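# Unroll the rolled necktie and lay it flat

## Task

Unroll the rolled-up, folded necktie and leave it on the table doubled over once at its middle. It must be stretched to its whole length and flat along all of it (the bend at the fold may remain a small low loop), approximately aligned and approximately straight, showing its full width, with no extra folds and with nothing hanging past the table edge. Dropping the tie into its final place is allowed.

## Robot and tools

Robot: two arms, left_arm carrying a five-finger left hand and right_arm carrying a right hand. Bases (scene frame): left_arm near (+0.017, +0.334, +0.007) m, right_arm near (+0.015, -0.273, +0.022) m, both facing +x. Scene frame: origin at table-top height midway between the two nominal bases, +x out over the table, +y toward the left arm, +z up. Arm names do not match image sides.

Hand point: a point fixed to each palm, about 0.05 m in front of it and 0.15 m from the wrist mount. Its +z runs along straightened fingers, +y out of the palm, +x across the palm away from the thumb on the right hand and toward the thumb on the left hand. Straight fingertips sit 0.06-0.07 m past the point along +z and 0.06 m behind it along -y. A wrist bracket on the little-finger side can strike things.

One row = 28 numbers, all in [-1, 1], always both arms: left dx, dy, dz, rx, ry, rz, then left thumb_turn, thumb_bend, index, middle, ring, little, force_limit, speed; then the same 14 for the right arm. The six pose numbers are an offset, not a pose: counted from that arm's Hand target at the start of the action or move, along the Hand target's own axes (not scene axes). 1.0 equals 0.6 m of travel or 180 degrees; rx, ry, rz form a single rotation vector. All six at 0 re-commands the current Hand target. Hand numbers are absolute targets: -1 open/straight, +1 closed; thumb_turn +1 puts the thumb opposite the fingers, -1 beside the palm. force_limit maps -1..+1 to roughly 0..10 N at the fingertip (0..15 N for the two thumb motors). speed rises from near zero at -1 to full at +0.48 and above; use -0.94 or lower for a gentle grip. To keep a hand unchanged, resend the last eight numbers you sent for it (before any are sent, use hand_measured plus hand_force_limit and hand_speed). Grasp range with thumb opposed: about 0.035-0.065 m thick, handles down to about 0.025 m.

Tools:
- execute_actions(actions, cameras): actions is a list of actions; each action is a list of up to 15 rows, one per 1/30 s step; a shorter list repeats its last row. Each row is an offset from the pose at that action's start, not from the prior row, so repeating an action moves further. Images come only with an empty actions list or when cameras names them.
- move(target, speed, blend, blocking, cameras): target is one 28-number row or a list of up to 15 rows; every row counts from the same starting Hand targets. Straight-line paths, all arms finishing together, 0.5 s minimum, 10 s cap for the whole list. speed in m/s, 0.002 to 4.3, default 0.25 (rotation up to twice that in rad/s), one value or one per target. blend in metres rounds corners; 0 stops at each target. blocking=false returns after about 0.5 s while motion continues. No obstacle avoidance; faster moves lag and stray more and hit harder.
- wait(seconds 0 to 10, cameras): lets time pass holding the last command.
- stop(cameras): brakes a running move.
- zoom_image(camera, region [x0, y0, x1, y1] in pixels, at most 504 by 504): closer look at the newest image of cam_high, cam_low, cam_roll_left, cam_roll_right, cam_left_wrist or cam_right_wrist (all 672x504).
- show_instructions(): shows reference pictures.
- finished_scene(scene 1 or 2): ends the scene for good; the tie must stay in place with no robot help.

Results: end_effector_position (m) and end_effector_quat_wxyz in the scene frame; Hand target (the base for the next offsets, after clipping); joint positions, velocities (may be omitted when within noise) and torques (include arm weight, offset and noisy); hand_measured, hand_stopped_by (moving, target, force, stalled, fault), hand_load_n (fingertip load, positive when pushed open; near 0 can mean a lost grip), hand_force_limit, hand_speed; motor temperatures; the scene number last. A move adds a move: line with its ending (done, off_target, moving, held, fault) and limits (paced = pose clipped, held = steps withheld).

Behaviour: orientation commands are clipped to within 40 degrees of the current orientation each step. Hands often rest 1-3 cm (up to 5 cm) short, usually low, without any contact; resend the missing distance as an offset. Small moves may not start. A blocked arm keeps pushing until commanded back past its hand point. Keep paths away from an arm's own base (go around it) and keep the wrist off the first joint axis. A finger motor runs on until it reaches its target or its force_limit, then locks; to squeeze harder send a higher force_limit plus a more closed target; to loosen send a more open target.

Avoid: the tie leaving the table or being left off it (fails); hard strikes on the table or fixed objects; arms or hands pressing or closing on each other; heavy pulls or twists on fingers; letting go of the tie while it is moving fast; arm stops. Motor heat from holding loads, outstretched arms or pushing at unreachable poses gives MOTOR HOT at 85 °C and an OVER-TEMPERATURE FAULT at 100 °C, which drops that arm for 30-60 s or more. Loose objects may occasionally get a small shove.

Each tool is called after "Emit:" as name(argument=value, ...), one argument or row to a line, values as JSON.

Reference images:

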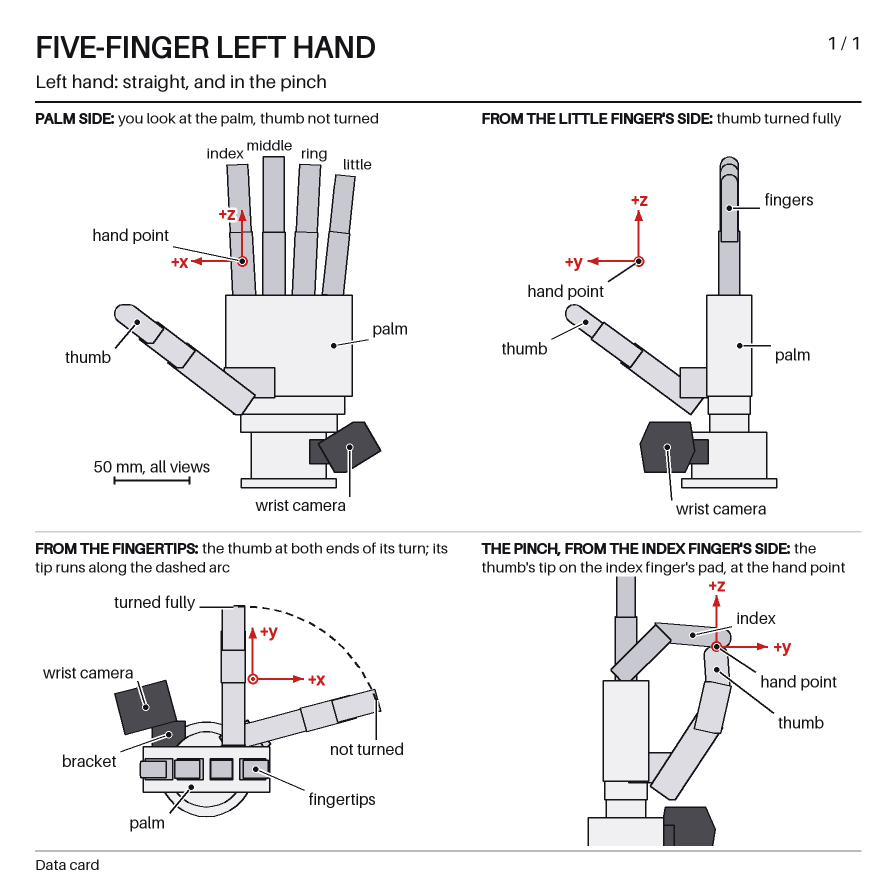

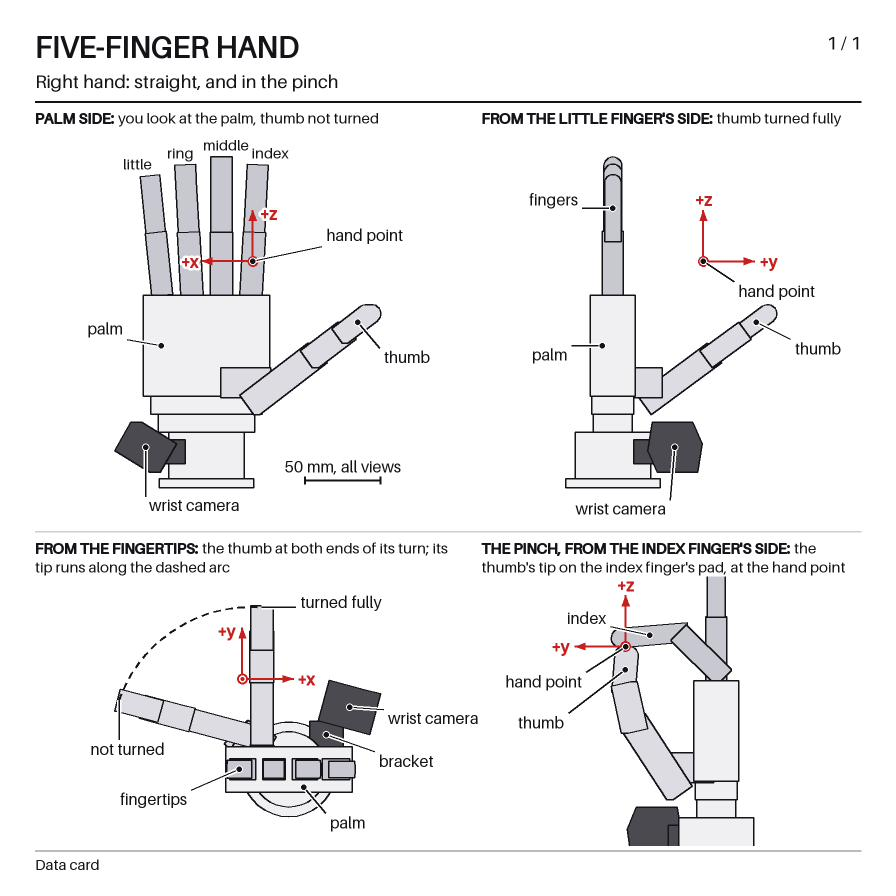

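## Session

Emit:
execute_actions(
  actions=[],
)

Scene clock: 0.00 s.
left_arm: end_effector_position=(+0.9631, +0.2341, +0.1870) hand_measured=(-1.000, -1.000, -1.000, -1.000, -1.000, -1.000) hand_load_n=(+0.0, +0.0, +0.0, -0.5, +0.0, +0.0) hand_stopped_by=(target, target, target, target, target, target) hand_force_limit=0.00 hand_speed=-0.80 end_effector_quat_wxyz=(-0.303, +0.674, -0.407, +0.537) | right_arm: end_effector_position=(+0.8589, -0.1475, +0.1508) hand_measured=(-1.000, -1.000, -1.000, -1.000, -1.000, -1.000) hand_load_n=(+0.0, +0.0, +0.0, +0.0, +0.0, +0.0) hand_stopped_by=(target, target, target, target, target, target) hand_force_limit=0.00 hand_speed=-0.80 end_effector_quat_wxyz=(-0.536, +0.684, -0.207, +0.451)
Joint positions: left_arm=[-0.053 2.301 2.072 -0.014 -0.019 -0.519] | right_arm=[0.043 2.162 1.594 0.544 -0.553 -0.418]
Joint velocities: within noise
Joint torques (N m): no reading
Motor temperatures (°C): left_arm=[27 35 26 23 24 24] | right_arm=[24 32 22 24 23 22]
Heat: left arm: hottest shoulder 35 °C; right arm: hottest shoulder 32 °C.
Hand target: left_arm +0.9680, +0.2338, +0.1865; -0.304, +0.672, -0.405, +0.540 | right_arm +0.8648, -0.1474, +0.1593; -0.538, +0.679, -0.201, +0.457
camera_calibration:
cam_left_wrist: T_world_to_cam=[[0.256032, 0.206756, 0.944298, -0.466476], [-0.481242, -0.819939, 0.310009, 0.59646], [0.838364, -0.533808, -0.110431, -0.547447], [0, 0, 0, 1]] pos_world=[0.865434, 0.293276, 0.195129]
cam_right_wrist: T_world_to_cam=[[0.363309, -0.50989, -0.779756, -0.266387], [-0.810102, 0.24048, -0.5347, 0.805201], [0.460154, 0.825943, -0.325694, -0.107024], [0, 0, 0, 1]] pos_world=[0.798323, -0.241068, 0.187967]

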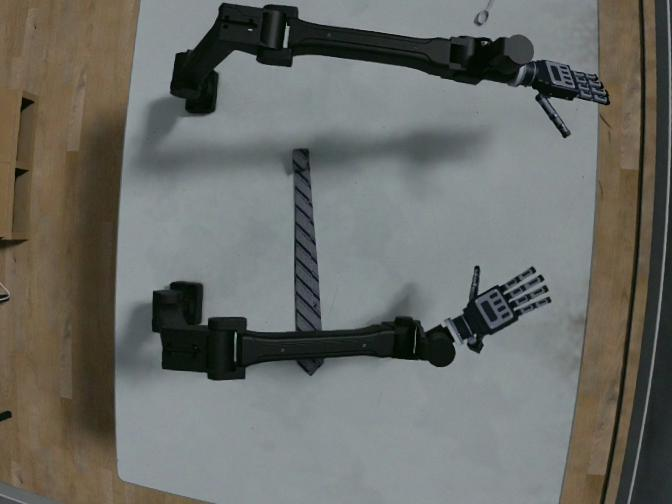

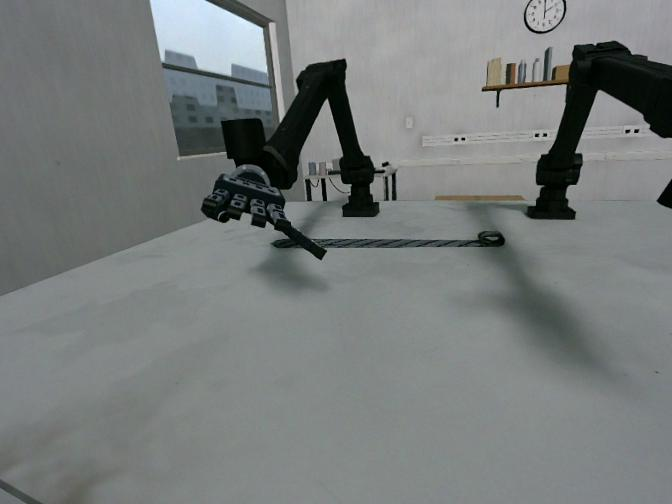

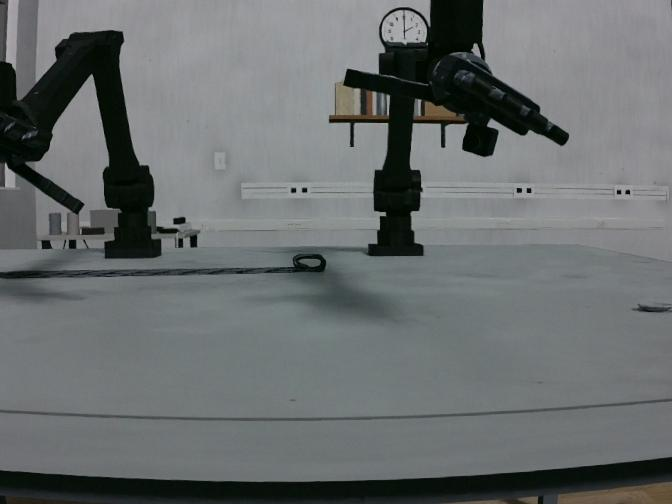

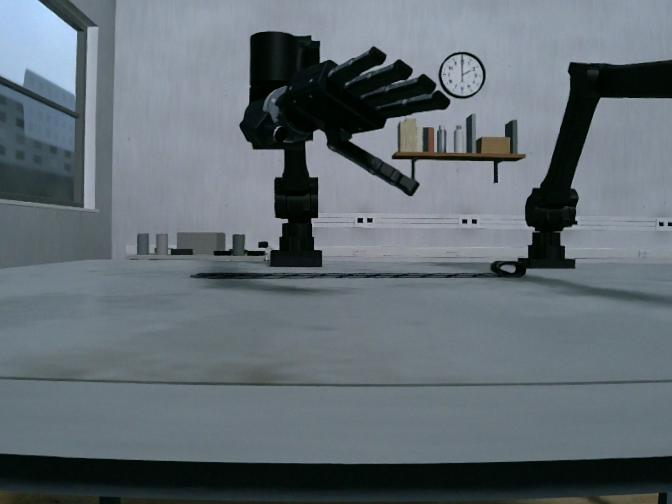

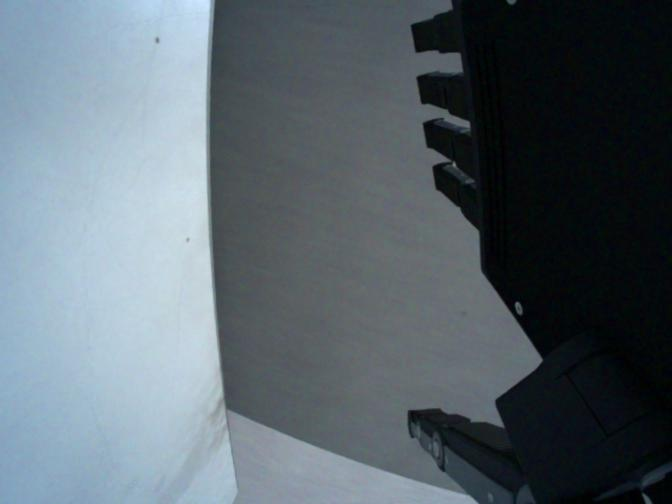

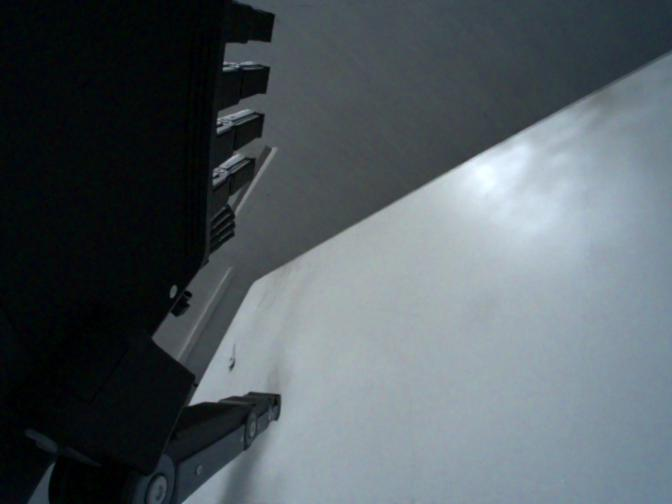

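Emit:
move(
  target=[0.125,-0.07,-0.657,-0.434,0.244,0.540,-1,-1,-1,-1,-1,-1,0,-0.8,0,0,0,0,0,0,-1,-1,-1,-1,-1,-1,0,-0.8],
  speed=0.3,
  cameras=["cam_high"],
)

Emit:
zoom_image(
  camera="cam_high",
  region=[240, 130, 360, 400],
)

Scene clock: 30.03 s.
left_arm: end_effector_position=(+0.6054, +0.2023, +0.3510) hand_measured=(-1.000, -1.000, -1.000, -1.000, -1.000, -1.000) hand_load_n=(+0.0, +0.0, +0.0, +0.0, +0.0, +0.0) hand_stopped_by=(target, target, target, target, target, target) hand_force_limit=0.00 hand_speed=-0.80 end_effector_quat_wxyz=(+0.147, +0.002, +0.989, -0.032) | right_arm: end_effector_position=(+0.8589, -0.1475, +0.1508) hand_measured=(-1.000, -1.000, -1.000, -1.000, -1.000, -1.000) hand_load_n=(-0.5, +0.0, +0.0, +0.0, +0.0, +0.0) hand_stopped_by=(target, target, target, target, target, target) hand_force_limit=0.00 hand_speed=-0.80 end_effector_quat_wxyz=(-0.536, +0.684, -0.207, +0.451)
Joint positions: left_arm=[-0.313 1.919 2.322 -1.672 -0.028 1.27] | right_arm=[0.043 2.162 1.594 0.544 -0.553 -0.418]
Joint torques (N m): left_arm=[-0.44 -19.19 6.45 0.36 -0.15 0.22] | right_arm=[1.14 -19.14 8.83 2.43 0.02 -0.08]
Motor temperatures (°C): left_arm=[26 39 32 23 24 24] | right_arm=[24 33 24 24 22 22]
Heat: left arm: hottest shoulder 39 °C; right arm: hottest shoulder 33 °C.
Hand target: left_arm +0.6004, +0.1999, +0.3495; +0.000, +0.000, +1.000, +0.001 | right_arm +0.8648, -0.1474, +0.1593; -0.538, +0.679, -0.201, +0.457
Off the commanded pose: left_arm 0.006 m, 17 deg | right_arm 0.010 m, 1 deg.
joint sent to its limit (left arm) — joint 4 (wrist pitch), lower limit. The joint targets are off in orientation, not in position.
move: off_target (left_arm)
Images, in order (width x height): cam_high 672x504.

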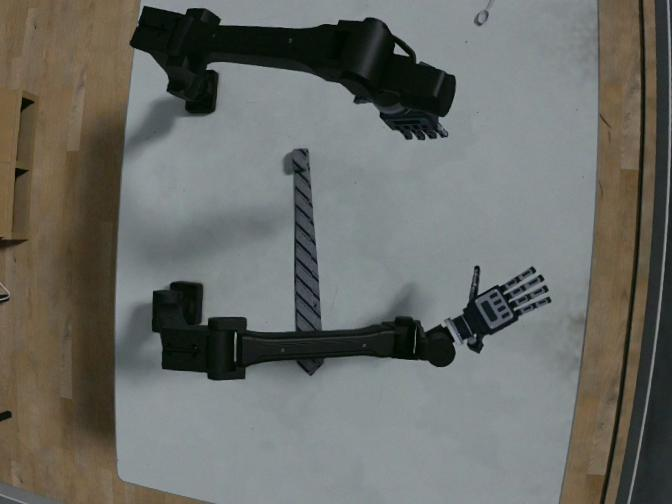

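Scaled by 1.867 from the camera's 672x504 image, which has a finer 960x720 frame.

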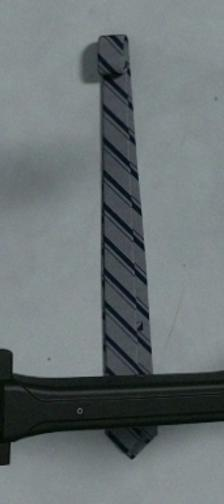

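Emit:
move(
  target=[
    [0.49,-0.133,0.25,0,0,0,-1,-1,-1,-1,-1,-1,0,-0.8,0,0,0,0,0,0,-1,-1,-1,-1,-1,-1,0,-0.8],
    [0.49,-0.133,0.443,0,0,0,-1,-1,-1,-1,-1,-1,0,-0.8,0,0,0,0,0,0,-1,-1,-1,-1,-1,-1,0,-0.8],
  ],
  speed=[0.25,0.15],
  cameras=["cam_high","cam_low","cam_roll_left","cam_roll_right"],
)

Emit:
zoom_image(
  camera="cam_roll_left",
  region=[180, 200, 380, 290],
)

Emit:
zoom_image(
  camera="cam_high",
  region=[240, 130, 340, 230],
)

Scene clock: 39.07 s.
left_arm: end_effector_position=(+0.3102, +0.1200, +0.0934) hand_measured=(-1.000, -1.000, -1.000, -1.000, -1.000, -1.000) hand_load_n=(+0.0, +0.0, +0.0, +0.0, +0.0, +0.0) hand_stopped_by=(target, target, target, target, target, target) hand_force_limit=0.00 hand_speed=-0.80 end_effector_quat_wxyz=(+0.007, +0.004, +1.000, -0.006) | right_arm: end_effector_position=(+0.8589, -0.1475, +0.1508) hand_measured=(-1.000, -1.000, -1.000, -1.000, -1.000, -1.000) hand_load_n=(+0.0, +0.0, +0.0, +0.0, +0.0, +0.0) hand_stopped_by=(target, target, target, target, target, target) hand_force_limit=0.00 hand_speed=-0.80 end_effector_quat_wxyz=(-0.536, +0.684, -0.207, +0.451)
Joint positions: left_arm=[-0.707 1.521 1.099 -1.131 0 0.877] | right_arm=[0.043 2.162 1.594 0.544 -0.553 -0.418]
Joint torques (N m): left_arm=[-0.09 -10.34 6.31 0.44 -0.1 -0.04] | right_arm=[1.08 -19.14 8.83 2.4 0.02 -0.08]
Heat: left arm: hottest shoulder 38 °C; right arm: hottest shoulder 34 °C.
Hand target: left_arm +0.3065, +0.1205, +0.0834; +0.000, +0.000, +1.000, +0.001 | right_arm +0.8648, -0.1474, +0.1593; -0.538, +0.679, -0.201, +0.457
Off the commanded pose: left_arm 0.011 m, 1 deg | right_arm 0.010 m, 1 deg.
move: off_target (left_arm)
Images, in order (width x height): cam_high 672x504, cam_low 672x504, cam_roll_left 672x504, cam_roll_right 672x504.

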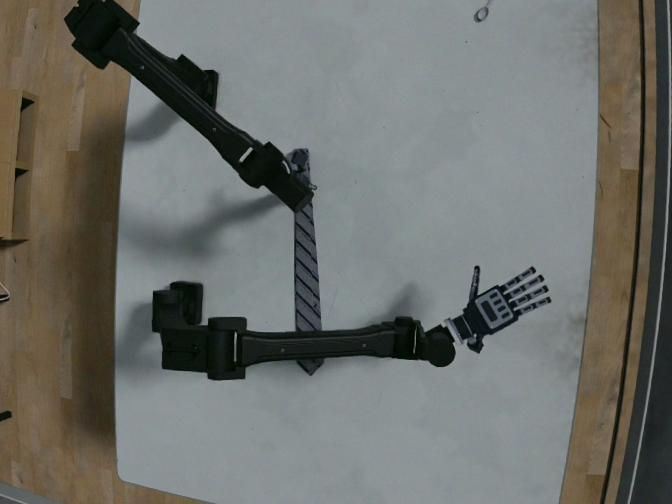

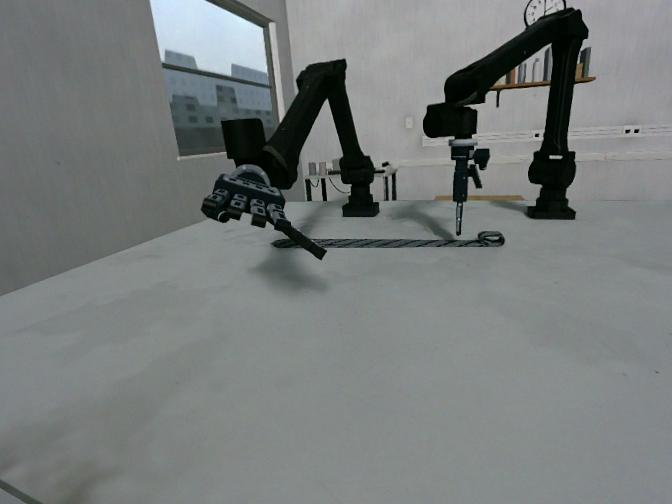

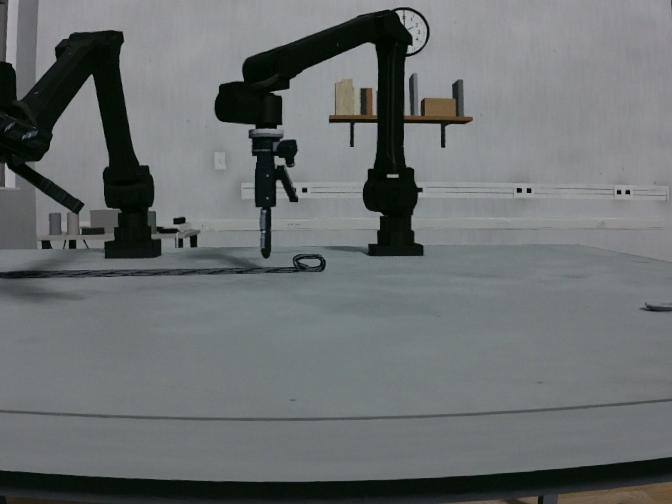

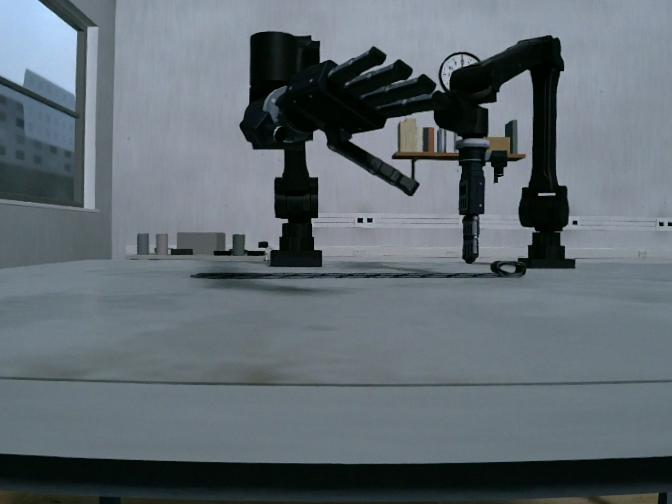

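Scaled by 2.520 from the camera's 672x504 image, which has a finer 960x720 frame.

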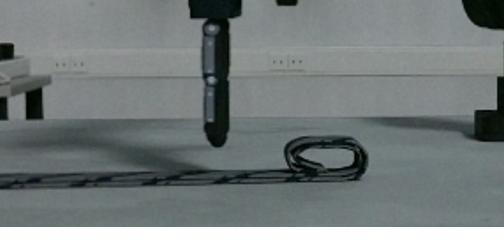

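Scaled by 5.040 from the camera's 672x504 image, which has a finer 960x720 frame.

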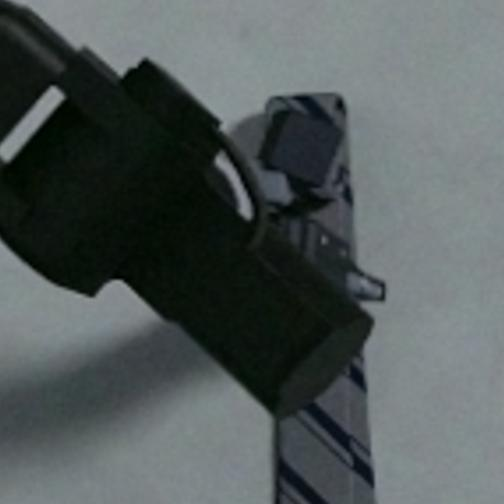

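Emit:
move(
  target=[
    [0,0.0,0.022,0,0,0,-1,-1,-1,-1,-1,-1,0,-0.8,0,0,0,0,0,0,-1,-1,-1,-1,-1,-1,0,-0.8],
    [0.02,0.5,0.02,0,0,0,-1,-1,-1,-1,-1,-1,0,-0.8,0,0,0,0,0,0,-1,-1,-1,-1,-1,-1,0,-0.8],
  ],
  speed=[0.1,0.1],
  cameras=["cam_high","cam_low","cam_roll_left"],
)

Emit:
zoom_image(
  camera="cam_roll_left",
  region=[300, 200, 500, 290],
)

Scene clock: 47.60 s.
left_arm: end_effector_position=(+0.3020, +0.4173, +0.0744) hand_measured=(-1.000, -1.000, -1.000, -1.000, -1.000, -1.000) hand_load_n=(+0.0, +0.0, +0.0, +0.0, +0.0, +0.0) hand_stopped_by=(target, target, target, target, target, target) hand_force_limit=0.00 hand_speed=-0.80 end_effector_quat_wxyz=(+0.004, -0.001, +1.000, +0.001) | right_arm: end_effector_position=(+0.8589, -0.1475, +0.1508) hand_measured=(-1.000, -1.000, -1.000, -1.000, -1.000, -1.000) hand_load_n=(+0.0, -0.5, +0.0, +0.0, +0.0, +0.5) hand_stopped_by=(target, target, target, target, target, target) hand_force_limit=0.00 hand_speed=-0.80 end_effector_quat_wxyz=(-0.536, +0.684, -0.207, +0.451)
Joint positions: left_arm=[0.071 1.273 0.793 -1.082 -0.001 1.643] | right_arm=[0.043 2.162 1.594 0.544 -0.553 -0.418]
Joint torques (N m): left_arm=[1.03 -8.18 5.7 -0.1 -0.11 0.21] | right_arm=[1.14 -19.08 8.83 2.39 0.02 -0.08]
Heat: left arm: hottest shoulder 38 °C; right arm: hottest shoulder 34 °C.
Hand target: left_arm +0.2944, +0.4205, +0.0719; +0.000, +0.000, +1.000, +0.001 | right_arm +0.8648, -0.1474, +0.1593; -0.538, +0.679, -0.201, +0.457
Off the commanded pose: left_arm 0.009 m, 1 deg | right_arm 0.010 m, 1 deg.
move: done
Images, in order (width x height): cam_high 672x504, cam_low 672x504, cam_roll_left 672x504.

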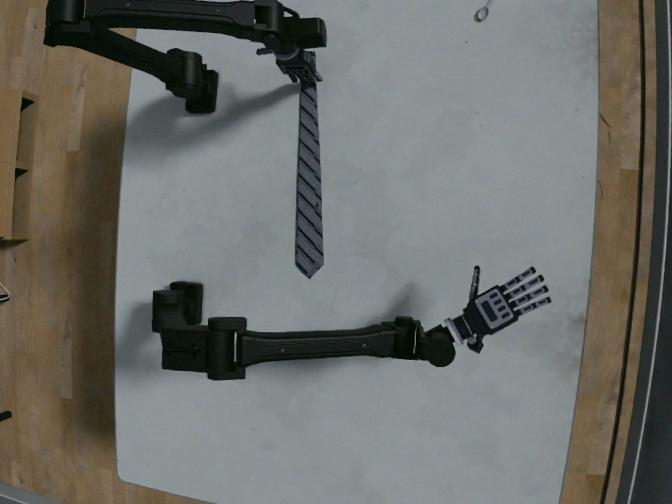

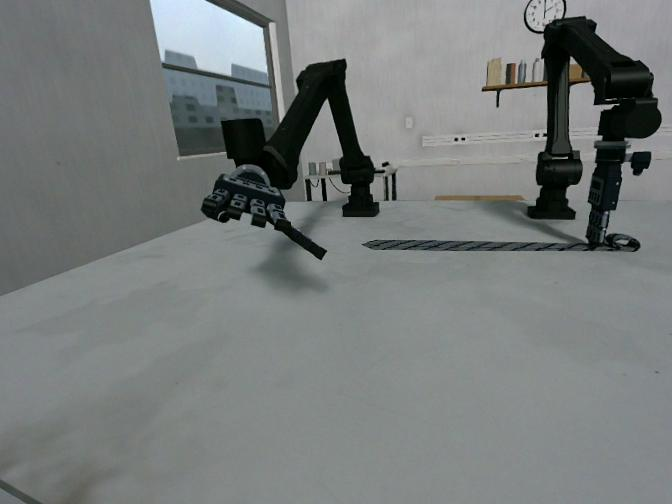

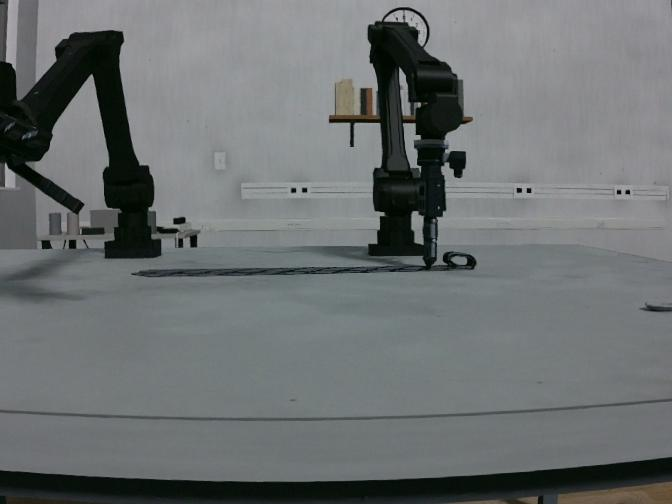

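Scaled by 2.520 from the camera's 672x504 image, which has a finer 960x720 frame.

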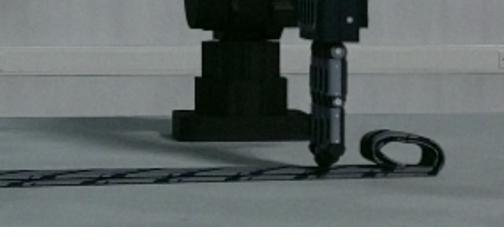

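Emit:
move(
  target=[
    [0,0,-0.17,0,0,0,-1,-1,-1,-1,-1,-1,0,-0.8,-0.0965,-0.335,-0.382,-0.385,-0.327,-0.144,-1,-1,-1,-1,-1,-1,0,-0.8],
    [0,0,-0.17,0,0,0,-1,-1,-1,-1,-1,-1,0,-0.8,-0.414,-0.255,-0.776,-0.385,-0.327,-0.144,-1,-1,-1,-1,-1,-1,0,-0.8],
  ],
  speed=0.3,
  blend=[0.03,0],
  cameras=["cam_high","cam_low","cam_roll_right"],
)

Emit:
zoom_image(
  camera="cam_high",
  region=[240, 20, 370, 310],
)

Scene clock: 68.67 s.
left_arm: end_effector_position=(+0.2787, +0.4156, +0.1532) hand_measured=(-1.000, -1.000, -1.000, -1.000, -1.000, -1.000) hand_load_n=(+0.0, +0.0, +0.0, +0.0, -0.5, +0.0) hand_stopped_by=(target, target, target, target, target, target) hand_force_limit=0.00 hand_speed=-0.80 end_effector_quat_wxyz=(-0.026, -0.001, +1.000, -0.001) | right_arm: end_effector_position=(+0.3143, -0.1619, +0.2010) hand_measured=(-1.000, -1.000, -1.000, -1.000, -1.000, -1.000) hand_load_n=(+0.0, +0.0, +0.0, +0.0, +0.0, +0.0) hand_stopped_by=(target, target, target, target, target, target) hand_force_limit=0.00 hand_speed=-0.80 end_effector_quat_wxyz=(+0.003, +1.000, +0.005, -0.005)
Joint positions: left_arm=[0.071 1.171 0.925 -1.377 -0.001 1.644] | right_arm=[0.5 1.334 1.154 -1.402 0.002 -1.1]
Joint torques (N m): left_arm=[1.03 -7.36 11.19 -0.59 -0.13 0.2] | right_arm=[1.14 -7.53 7.21 0.8 0.03 0.04]
Heat: left arm: hottest shoulder 37 °C; right arm: hottest shoulder 35 °C.
Hand target: left_arm +0.2944, +0.4204, +0.1739; +0.000, +0.000, +1.000, +0.001 | right_arm +0.3170, -0.1596, +0.2002; +0.001, +1.000, +0.000, +0.000
Off the commanded pose: left_arm 0.026 m, 3 deg | right_arm 0.004 m, 1 deg.
move: off_target (left_arm)
Images, in order (width x height): cam_high 672x504, cam_low 672x504, cam_roll_right 672x504.

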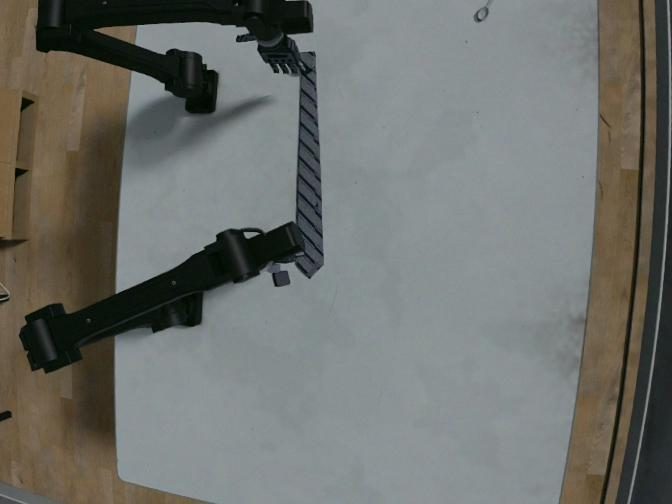

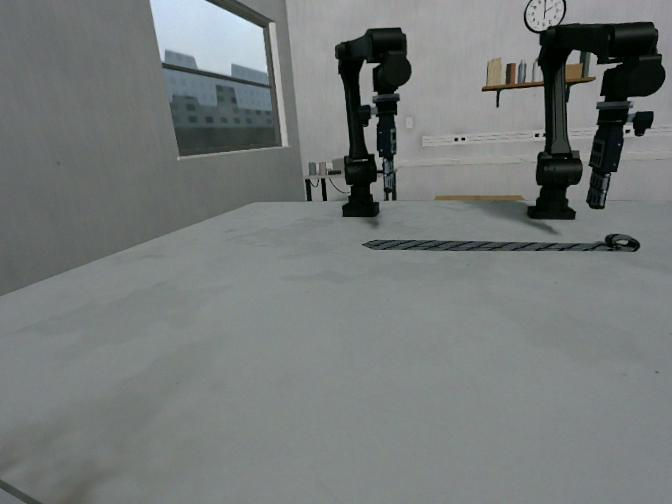

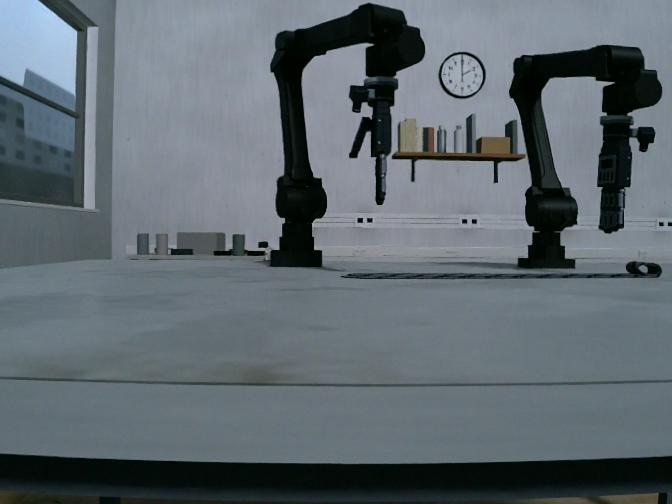

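Scaled by 1.738 from the camera's 672x504 image, which has a finer 960x720 frame.

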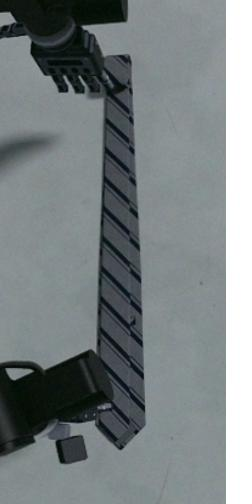

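Emit:
move(
  target=[
    [0,0,0,0,0,0,-1,-1,-1,-1,-1,-1,0,-0.8,0.02,0,0.2,0,0,0,-1,-1,-1,-1,-1,-1,0,-0.8],
    [0,0,0,0,0,0,-1,-1,-1,-1,-1,-1,0,-0.8,0.02,0,0.23,0,0,0,-1,-1,-1,-1,-1,-1,0,-0.8],
    [0,0,0,0,0,0,-1,-1,-1,-1,-1,-1,0,-0.8,0.03,0.367,0.235,0,0,0,-1,-1,-1,-1,-1,-1,0,-0.8],
  ],
  speed=[0.2,0.05,0.12],
  cameras=["cam_high","cam_low","cam_roll_right"],
)

Emit:
zoom_image(
  camera="cam_high",
  region=[240, 20, 370, 380],
)

Scene clock: 76.83 s.
left_arm: end_effector_position=(+0.2787, +0.4156, +0.1532) hand_measured=(-1.000, -1.000, -1.000, -1.000, -1.000, -1.000) hand_load_n=(+0.0, +0.0, +0.0, +0.0, +0.0, +0.0) hand_stopped_by=(target, target, target, target, target, target) hand_force_limit=0.00 hand_speed=-0.80 end_effector_quat_wxyz=(-0.026, -0.001, +1.000, -0.001) | right_arm: end_effector_position=(+0.3383, -0.3758, +0.0716) hand_measured=(-1.000, -1.000, -1.000, -1.000, -1.000, -1.000) hand_load_n=(+0.0, +0.0, +0.0, +0.0, +0.0, +0.0) hand_stopped_by=(target, target, target, target, target, target) hand_force_limit=0.00 hand_speed=-0.80 end_effector_quat_wxyz=(-0.002, +1.000, -0.003, +0.013)
Joint positions: left_arm=[0.071 1.171 0.925 -1.377 -0.001 1.644] | right_arm=[-0.105 1.397 0.855 -1.004 -0.008 -1.688]
Joint torques (N m): left_arm=[1.03 -7.36 11.22 -0.61 -0.13 0.2] | right_arm=[0.5 -5.6 5.44 0.99 0.4 -0.19]
Heat: left arm: hottest shoulder 36 °C; right arm: hottest shoulder 35 °C.
Hand target: left_arm +0.2944, +0.4204, +0.1739; +0.000, +0.000, +1.000, +0.001 | right_arm +0.3349, -0.3799, +0.0595; +0.001, +1.000, +0.000, +0.000
Off the commanded pose: left_arm 0.026 m, 3 deg | right_arm 0.013 m, 2 deg.
move: off_target (left_arm, right_arm)
Images, in order (width x height): cam_high 672x504, cam_low 672x504, cam_roll_right 672x504.

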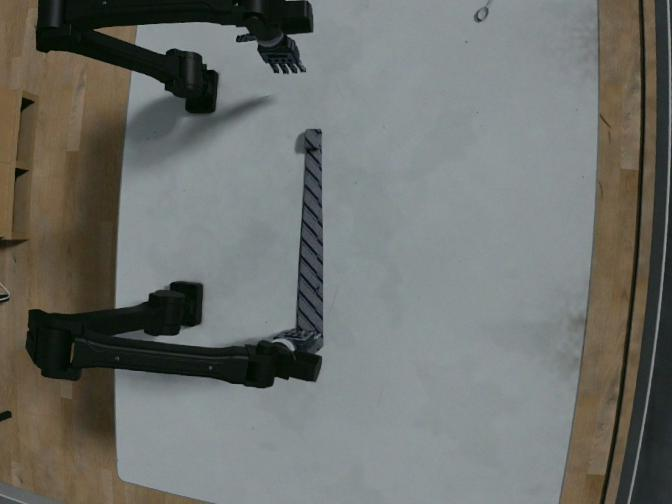

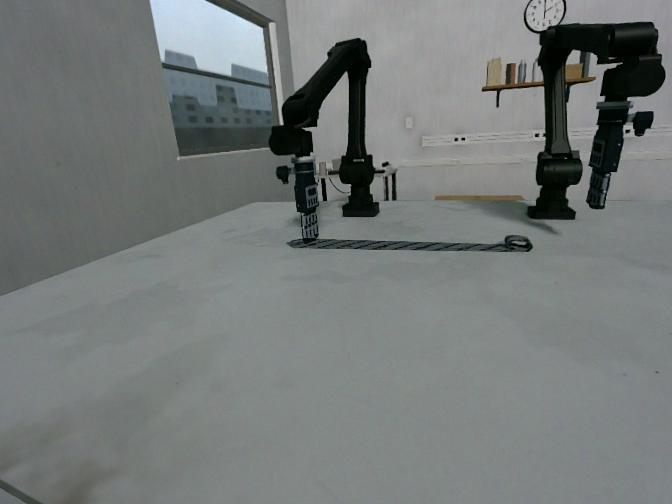

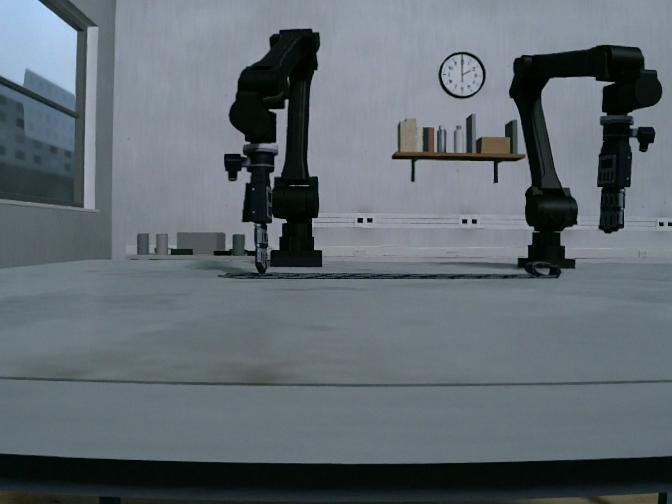

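Scaled by 1.400 from the camera's 672x504 image, which has a finer 960x720 frame.

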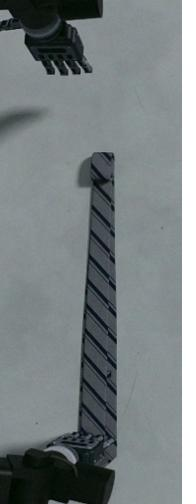

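Emit:
move(
  target=[
    [-0.05,-0.45,0,0,0,0,-1,-1,-1,-1,-1,-1,0,-0.8,0,0,0,0,0,0,-1,-1,-1,-1,-1,-1,0,-0.8],
    [-0.05,-0.45,0.155,0,0,0,-1,-1,-1,-1,-1,-1,0,-0.8,0,0,0,0,0,0,-1,-1,-1,-1,-1,-1,0,-0.8],
  ],
  speed=[0.25,0.15],
  cameras=["cam_roll_left"],
)

Emit:
zoom_image(
  camera="cam_roll_left",
  region=[200, 200, 400, 290],
)

Scene clock: 85.77 s.
left_arm: end_effector_position=(+0.3279, +0.1502, +0.0899) hand_measured=(-1.000, -1.000, -1.000, -1.000, -1.000, -1.000) hand_load_n=(+0.0, +0.0, -0.5, +0.0, +0.0, +0.0) hand_stopped_by=(target, target, target, target, target, target) hand_force_limit=0.00 hand_speed=-0.80 end_effector_quat_wxyz=(+0.007, +0.004, +1.000, -0.005) | right_arm: end_effector_position=(+0.3383, -0.3758, +0.0716) hand_measured=(-1.000, -1.000, -1.000, -1.000, -1.000, -1.000) hand_load_n=(+0.5, +0.0, +0.0, +0.5, +0.0, +0.0) hand_stopped_by=(target, target, target, target, target, target) hand_force_limit=0.00 hand_speed=-0.80 end_effector_quat_wxyz=(-0.002, +1.000, -0.003, +0.013)
Joint positions: left_arm=[-0.624 1.514 1.081 -1.121 0 0.96] | right_arm=[-0.105 1.397 0.855 -1.004 -0.008 -1.688]
Joint torques (N m): left_arm=[-0.03 -10.11 6.28 0.46 -0.12 -0.04] | right_arm=[0.44 -5.48 5.42 1.01 0.4 -0.2]
Heat: left arm: hottest shoulder 36 °C; right arm: hottest shoulder 34 °C.
Hand target: left_arm +0.3245, +0.1506, +0.0804; +0.000, +0.000, +1.000, +0.001 | right_arm +0.3349, -0.3799, +0.0595; +0.001, +1.000, +0.000, +0.000
Off the commanded pose: left_arm 0.010 m, 1 deg | right_arm 0.013 m, 2 deg.
move: off_target (right_arm)
Images, in order (width x height): cam_roll_left 672x504.

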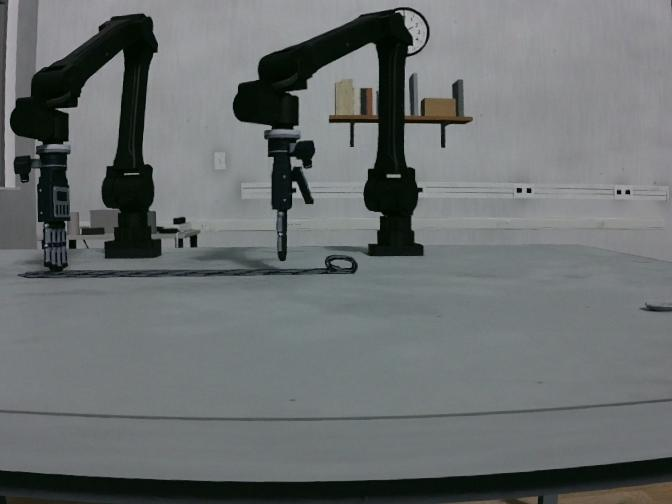

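Scaled by 2.520 from the camera's 672x504 image, which has a finer 960x720 frame.

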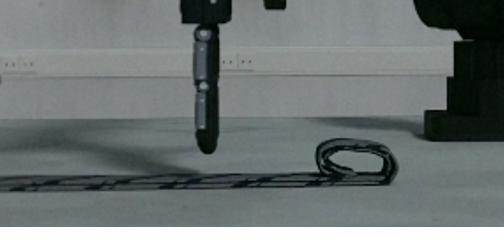

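Emit:
move(
  target=[
    [-0.0,0.2,0.009,0,0,0,-1,-1,-1,-1,-1,-1,0,-0.8,0,0,0,0,0,0,-1,-1,-1,-1,-1,-1,0,-0.8],
    [0.02,0.5,0.009,0,0,0,-1,-1,-1,-1,-1,-1,0,-0.8,0,0,0,0,0,0,-1,-1,-1,-1,-1,-1,0,-0.8],
  ],
  speed=0.1,
  blend=[0.02,0],
  cameras=["cam_high","cam_roll_left"],
)

Emit:
zoom_image(
  camera="cam_roll_left",
  region=[300, 200, 500, 290],
)

Emit:
zoom_image(
  camera="cam_high",
  region=[240, 20, 370, 380],
)

Scene clock: 93.97 s.
left_arm: end_effector_position=(+0.3160, +0.4478, +0.0771) hand_measured=(-1.000, -1.000, -1.000, -1.000, -1.000, -1.000) hand_load_n=(+0.0, +0.0, +0.0, +0.0, +0.0, +0.0) hand_stopped_by=(target, target, target, target, target, target) hand_force_limit=0.00 hand_speed=-0.80 end_effector_quat_wxyz=(-0.001, -0.002, +1.000, +0.001) | right_arm: end_effector_position=(+0.3383, -0.3758, +0.0716) hand_measured=(-1.000, -1.000, -1.000, -1.000, -1.000, -1.000) hand_load_n=(+0.0, +0.0, +0.0, +0.5, +0.0, +0.0) hand_stopped_by=(target, target, target, target, target, target) hand_force_limit=0.00 hand_speed=-0.80 end_effector_quat_wxyz=(-0.002, +1.000, -0.003, +0.013)
Joint positions: left_arm=[0.158 1.326 0.846 -1.093 -0.003 1.729] | right_arm=[-0.105 1.397 0.855 -1.004 -0.008 -1.689]
Joint torques (N m): left_arm=[0.97 -8.88 6.06 0.21 -0.04 0.21] | right_arm=[0.5 -5.54 5.42 0.99 0.4 -0.19]
Heat: left arm: hottest shoulder 36 °C; right arm: hottest shoulder 34 °C.
Hand target: left_arm +0.3124, +0.4505, +0.0756; +0.000, +0.000, +1.000, +0.001 | right_arm +0.3349, -0.3799, +0.0595; +0.001, +1.000, +0.000, +0.000
Off the commanded pose: left_arm 0.005 m, 0 deg | right_arm 0.013 m, 2 deg.
move: off_target (right_arm)
Images, in order (width x height): cam_high 672x504, cam_roll_left 672x504.

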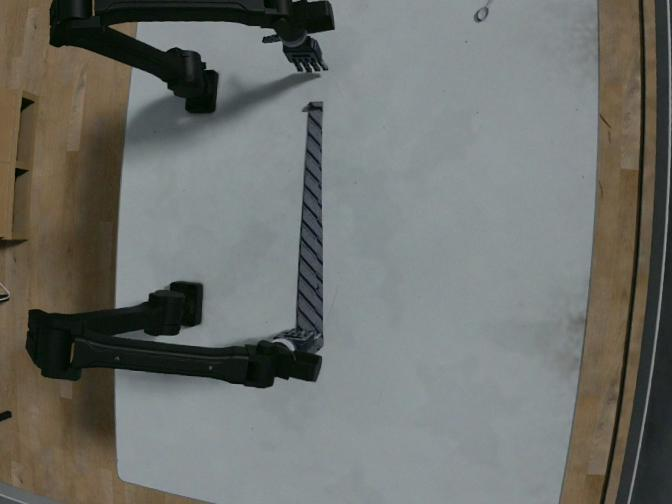

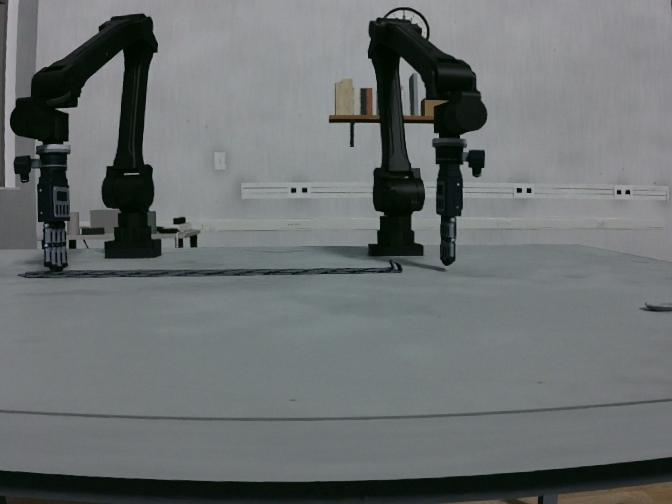

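Scaled by 2.520 from the camera's 672x504 image, which has a finer 960x720 frame.

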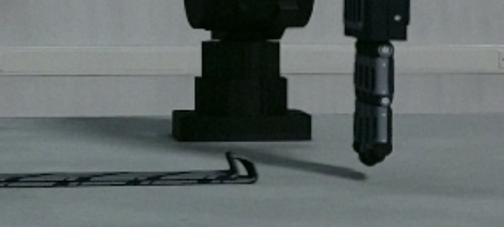

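Scaled by 1.400 from the camera's 672x504 image, which has a finer 960x720 frame.

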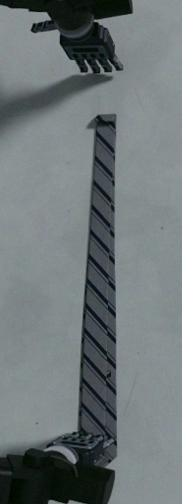

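Emit:
move(
  target=[
    [-0.02,0,-0.12,0,0,0,-1,-1,-1,-1,-1,-1,0,-0.8,0,0,0,0,0,0,-1,-1,-1,-1,-1,-1,0,-0.8],
    [-0.02,-0.3,-0.12,0,0,0,-1,-1,-1,-1,-1,-1,0,-0.8,0,0,0,0,0,0,-1,-1,-1,-1,-1,-1,0,-0.8],
    [-0.02,-0.3,0.018,0,0,0,-1,-1,-1,-1,-1,-1,0,-0.8,0,0,0,0,0,0,-1,-1,-1,-1,-1,-1,0,-0.8],
    [-0.01,0.03,0.014,0,0,0,-1,-1,-1,-1,-1,-1,0,-0.8,0,0,0,0,0,0,-1,-1,-1,-1,-1,-1,0,-0.8],
  ],
  speed=[0.2,0.25,0.15,0.1],
  blend=[0.03,0,0,0],
  cameras=["cam_high","cam_roll_left","cam_low"],
)

Emit:
zoom_image(
  camera="cam_roll_left",
  region=[300, 200, 500, 290],
)

Emit:
zoom_image(
  camera="cam_high",
  region=[240, 20, 370, 380],
)

Scene clock: 106.40 s.
left_arm: end_effector_position=(+0.3182, +0.4653, +0.0708) hand_measured=(-1.000, -1.000, -1.000, -1.000, -1.000, -1.000) hand_load_n=(+0.0, +0.0, +0.0, +0.0, +0.0, +0.0) hand_stopped_by=(target, target, target, target, target, target) hand_force_limit=0.00 hand_speed=-0.80 end_effector_quat_wxyz=(+0.004, -0.002, +1.000, +0.002) | right_arm: end_effector_position=(+0.3383, -0.3762, +0.0717) hand_measured=(-1.000, -1.000, -1.000, -1.000, -1.000, -1.000) hand_load_n=(+0.0, +0.0, +0.0, +0.0, +0.0, +0.0) hand_stopped_by=(target, target, target, target, target, target) hand_force_limit=0.00 hand_speed=-0.80 end_effector_quat_wxyz=(-0.002, +1.000, -0.002, +0.013)
Joint positions: left_arm=[0.208 1.342 0.843 -1.063 -0.002 1.779] | right_arm=[-0.105 1.397 0.855 -1.004 -0.006 -1.689]
Joint torques (N m): left_arm=[0.91 -7.3 6.98 0.12 -0.04 0.19] | right_arm=[0.5 -5.54 5.45 1.02 0.36 -0.19]
Heat: left arm: hottest shoulder 35 °C; right arm: hottest shoulder 33 °C.
Hand target: left_arm +0.3183, +0.4685, +0.0672; +0.000, +0.000, +1.000, +0.001 | right_arm +0.3349, -0.3800, +0.0595; +0.001, +1.000, +0.000, +0.000
Off the commanded pose: left_arm 0.005 m, 1 deg | right_arm 0.013 m, 2 deg.
move: off_target (right_arm)
Images, in order (width x height): cam_high 672x504, cam_low 672x504, cam_roll_left 672x504.

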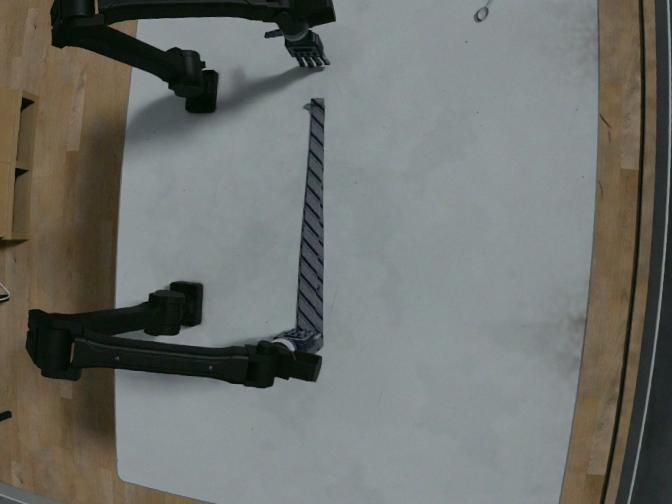

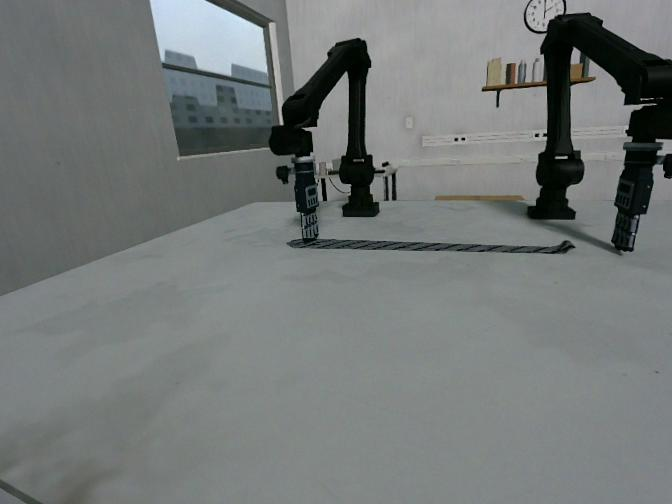

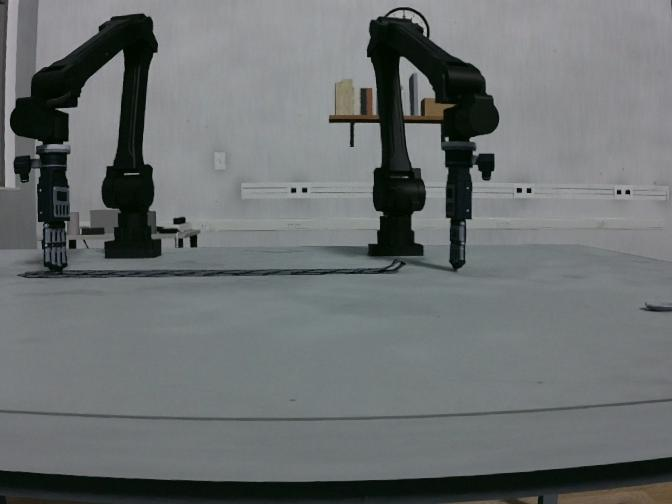

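Scaled by 2.520 from the camera's 672x504 image, which has a finer 960x720 frame.

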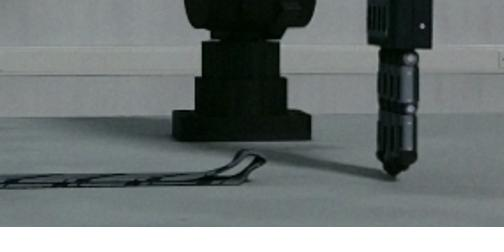

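Scaled by 1.400 from the camera's 672x504 image, which has a finer 960x720 frame.

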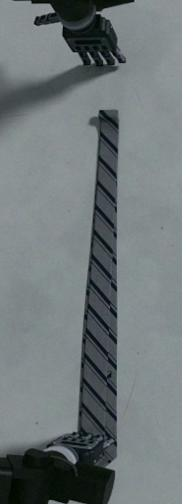

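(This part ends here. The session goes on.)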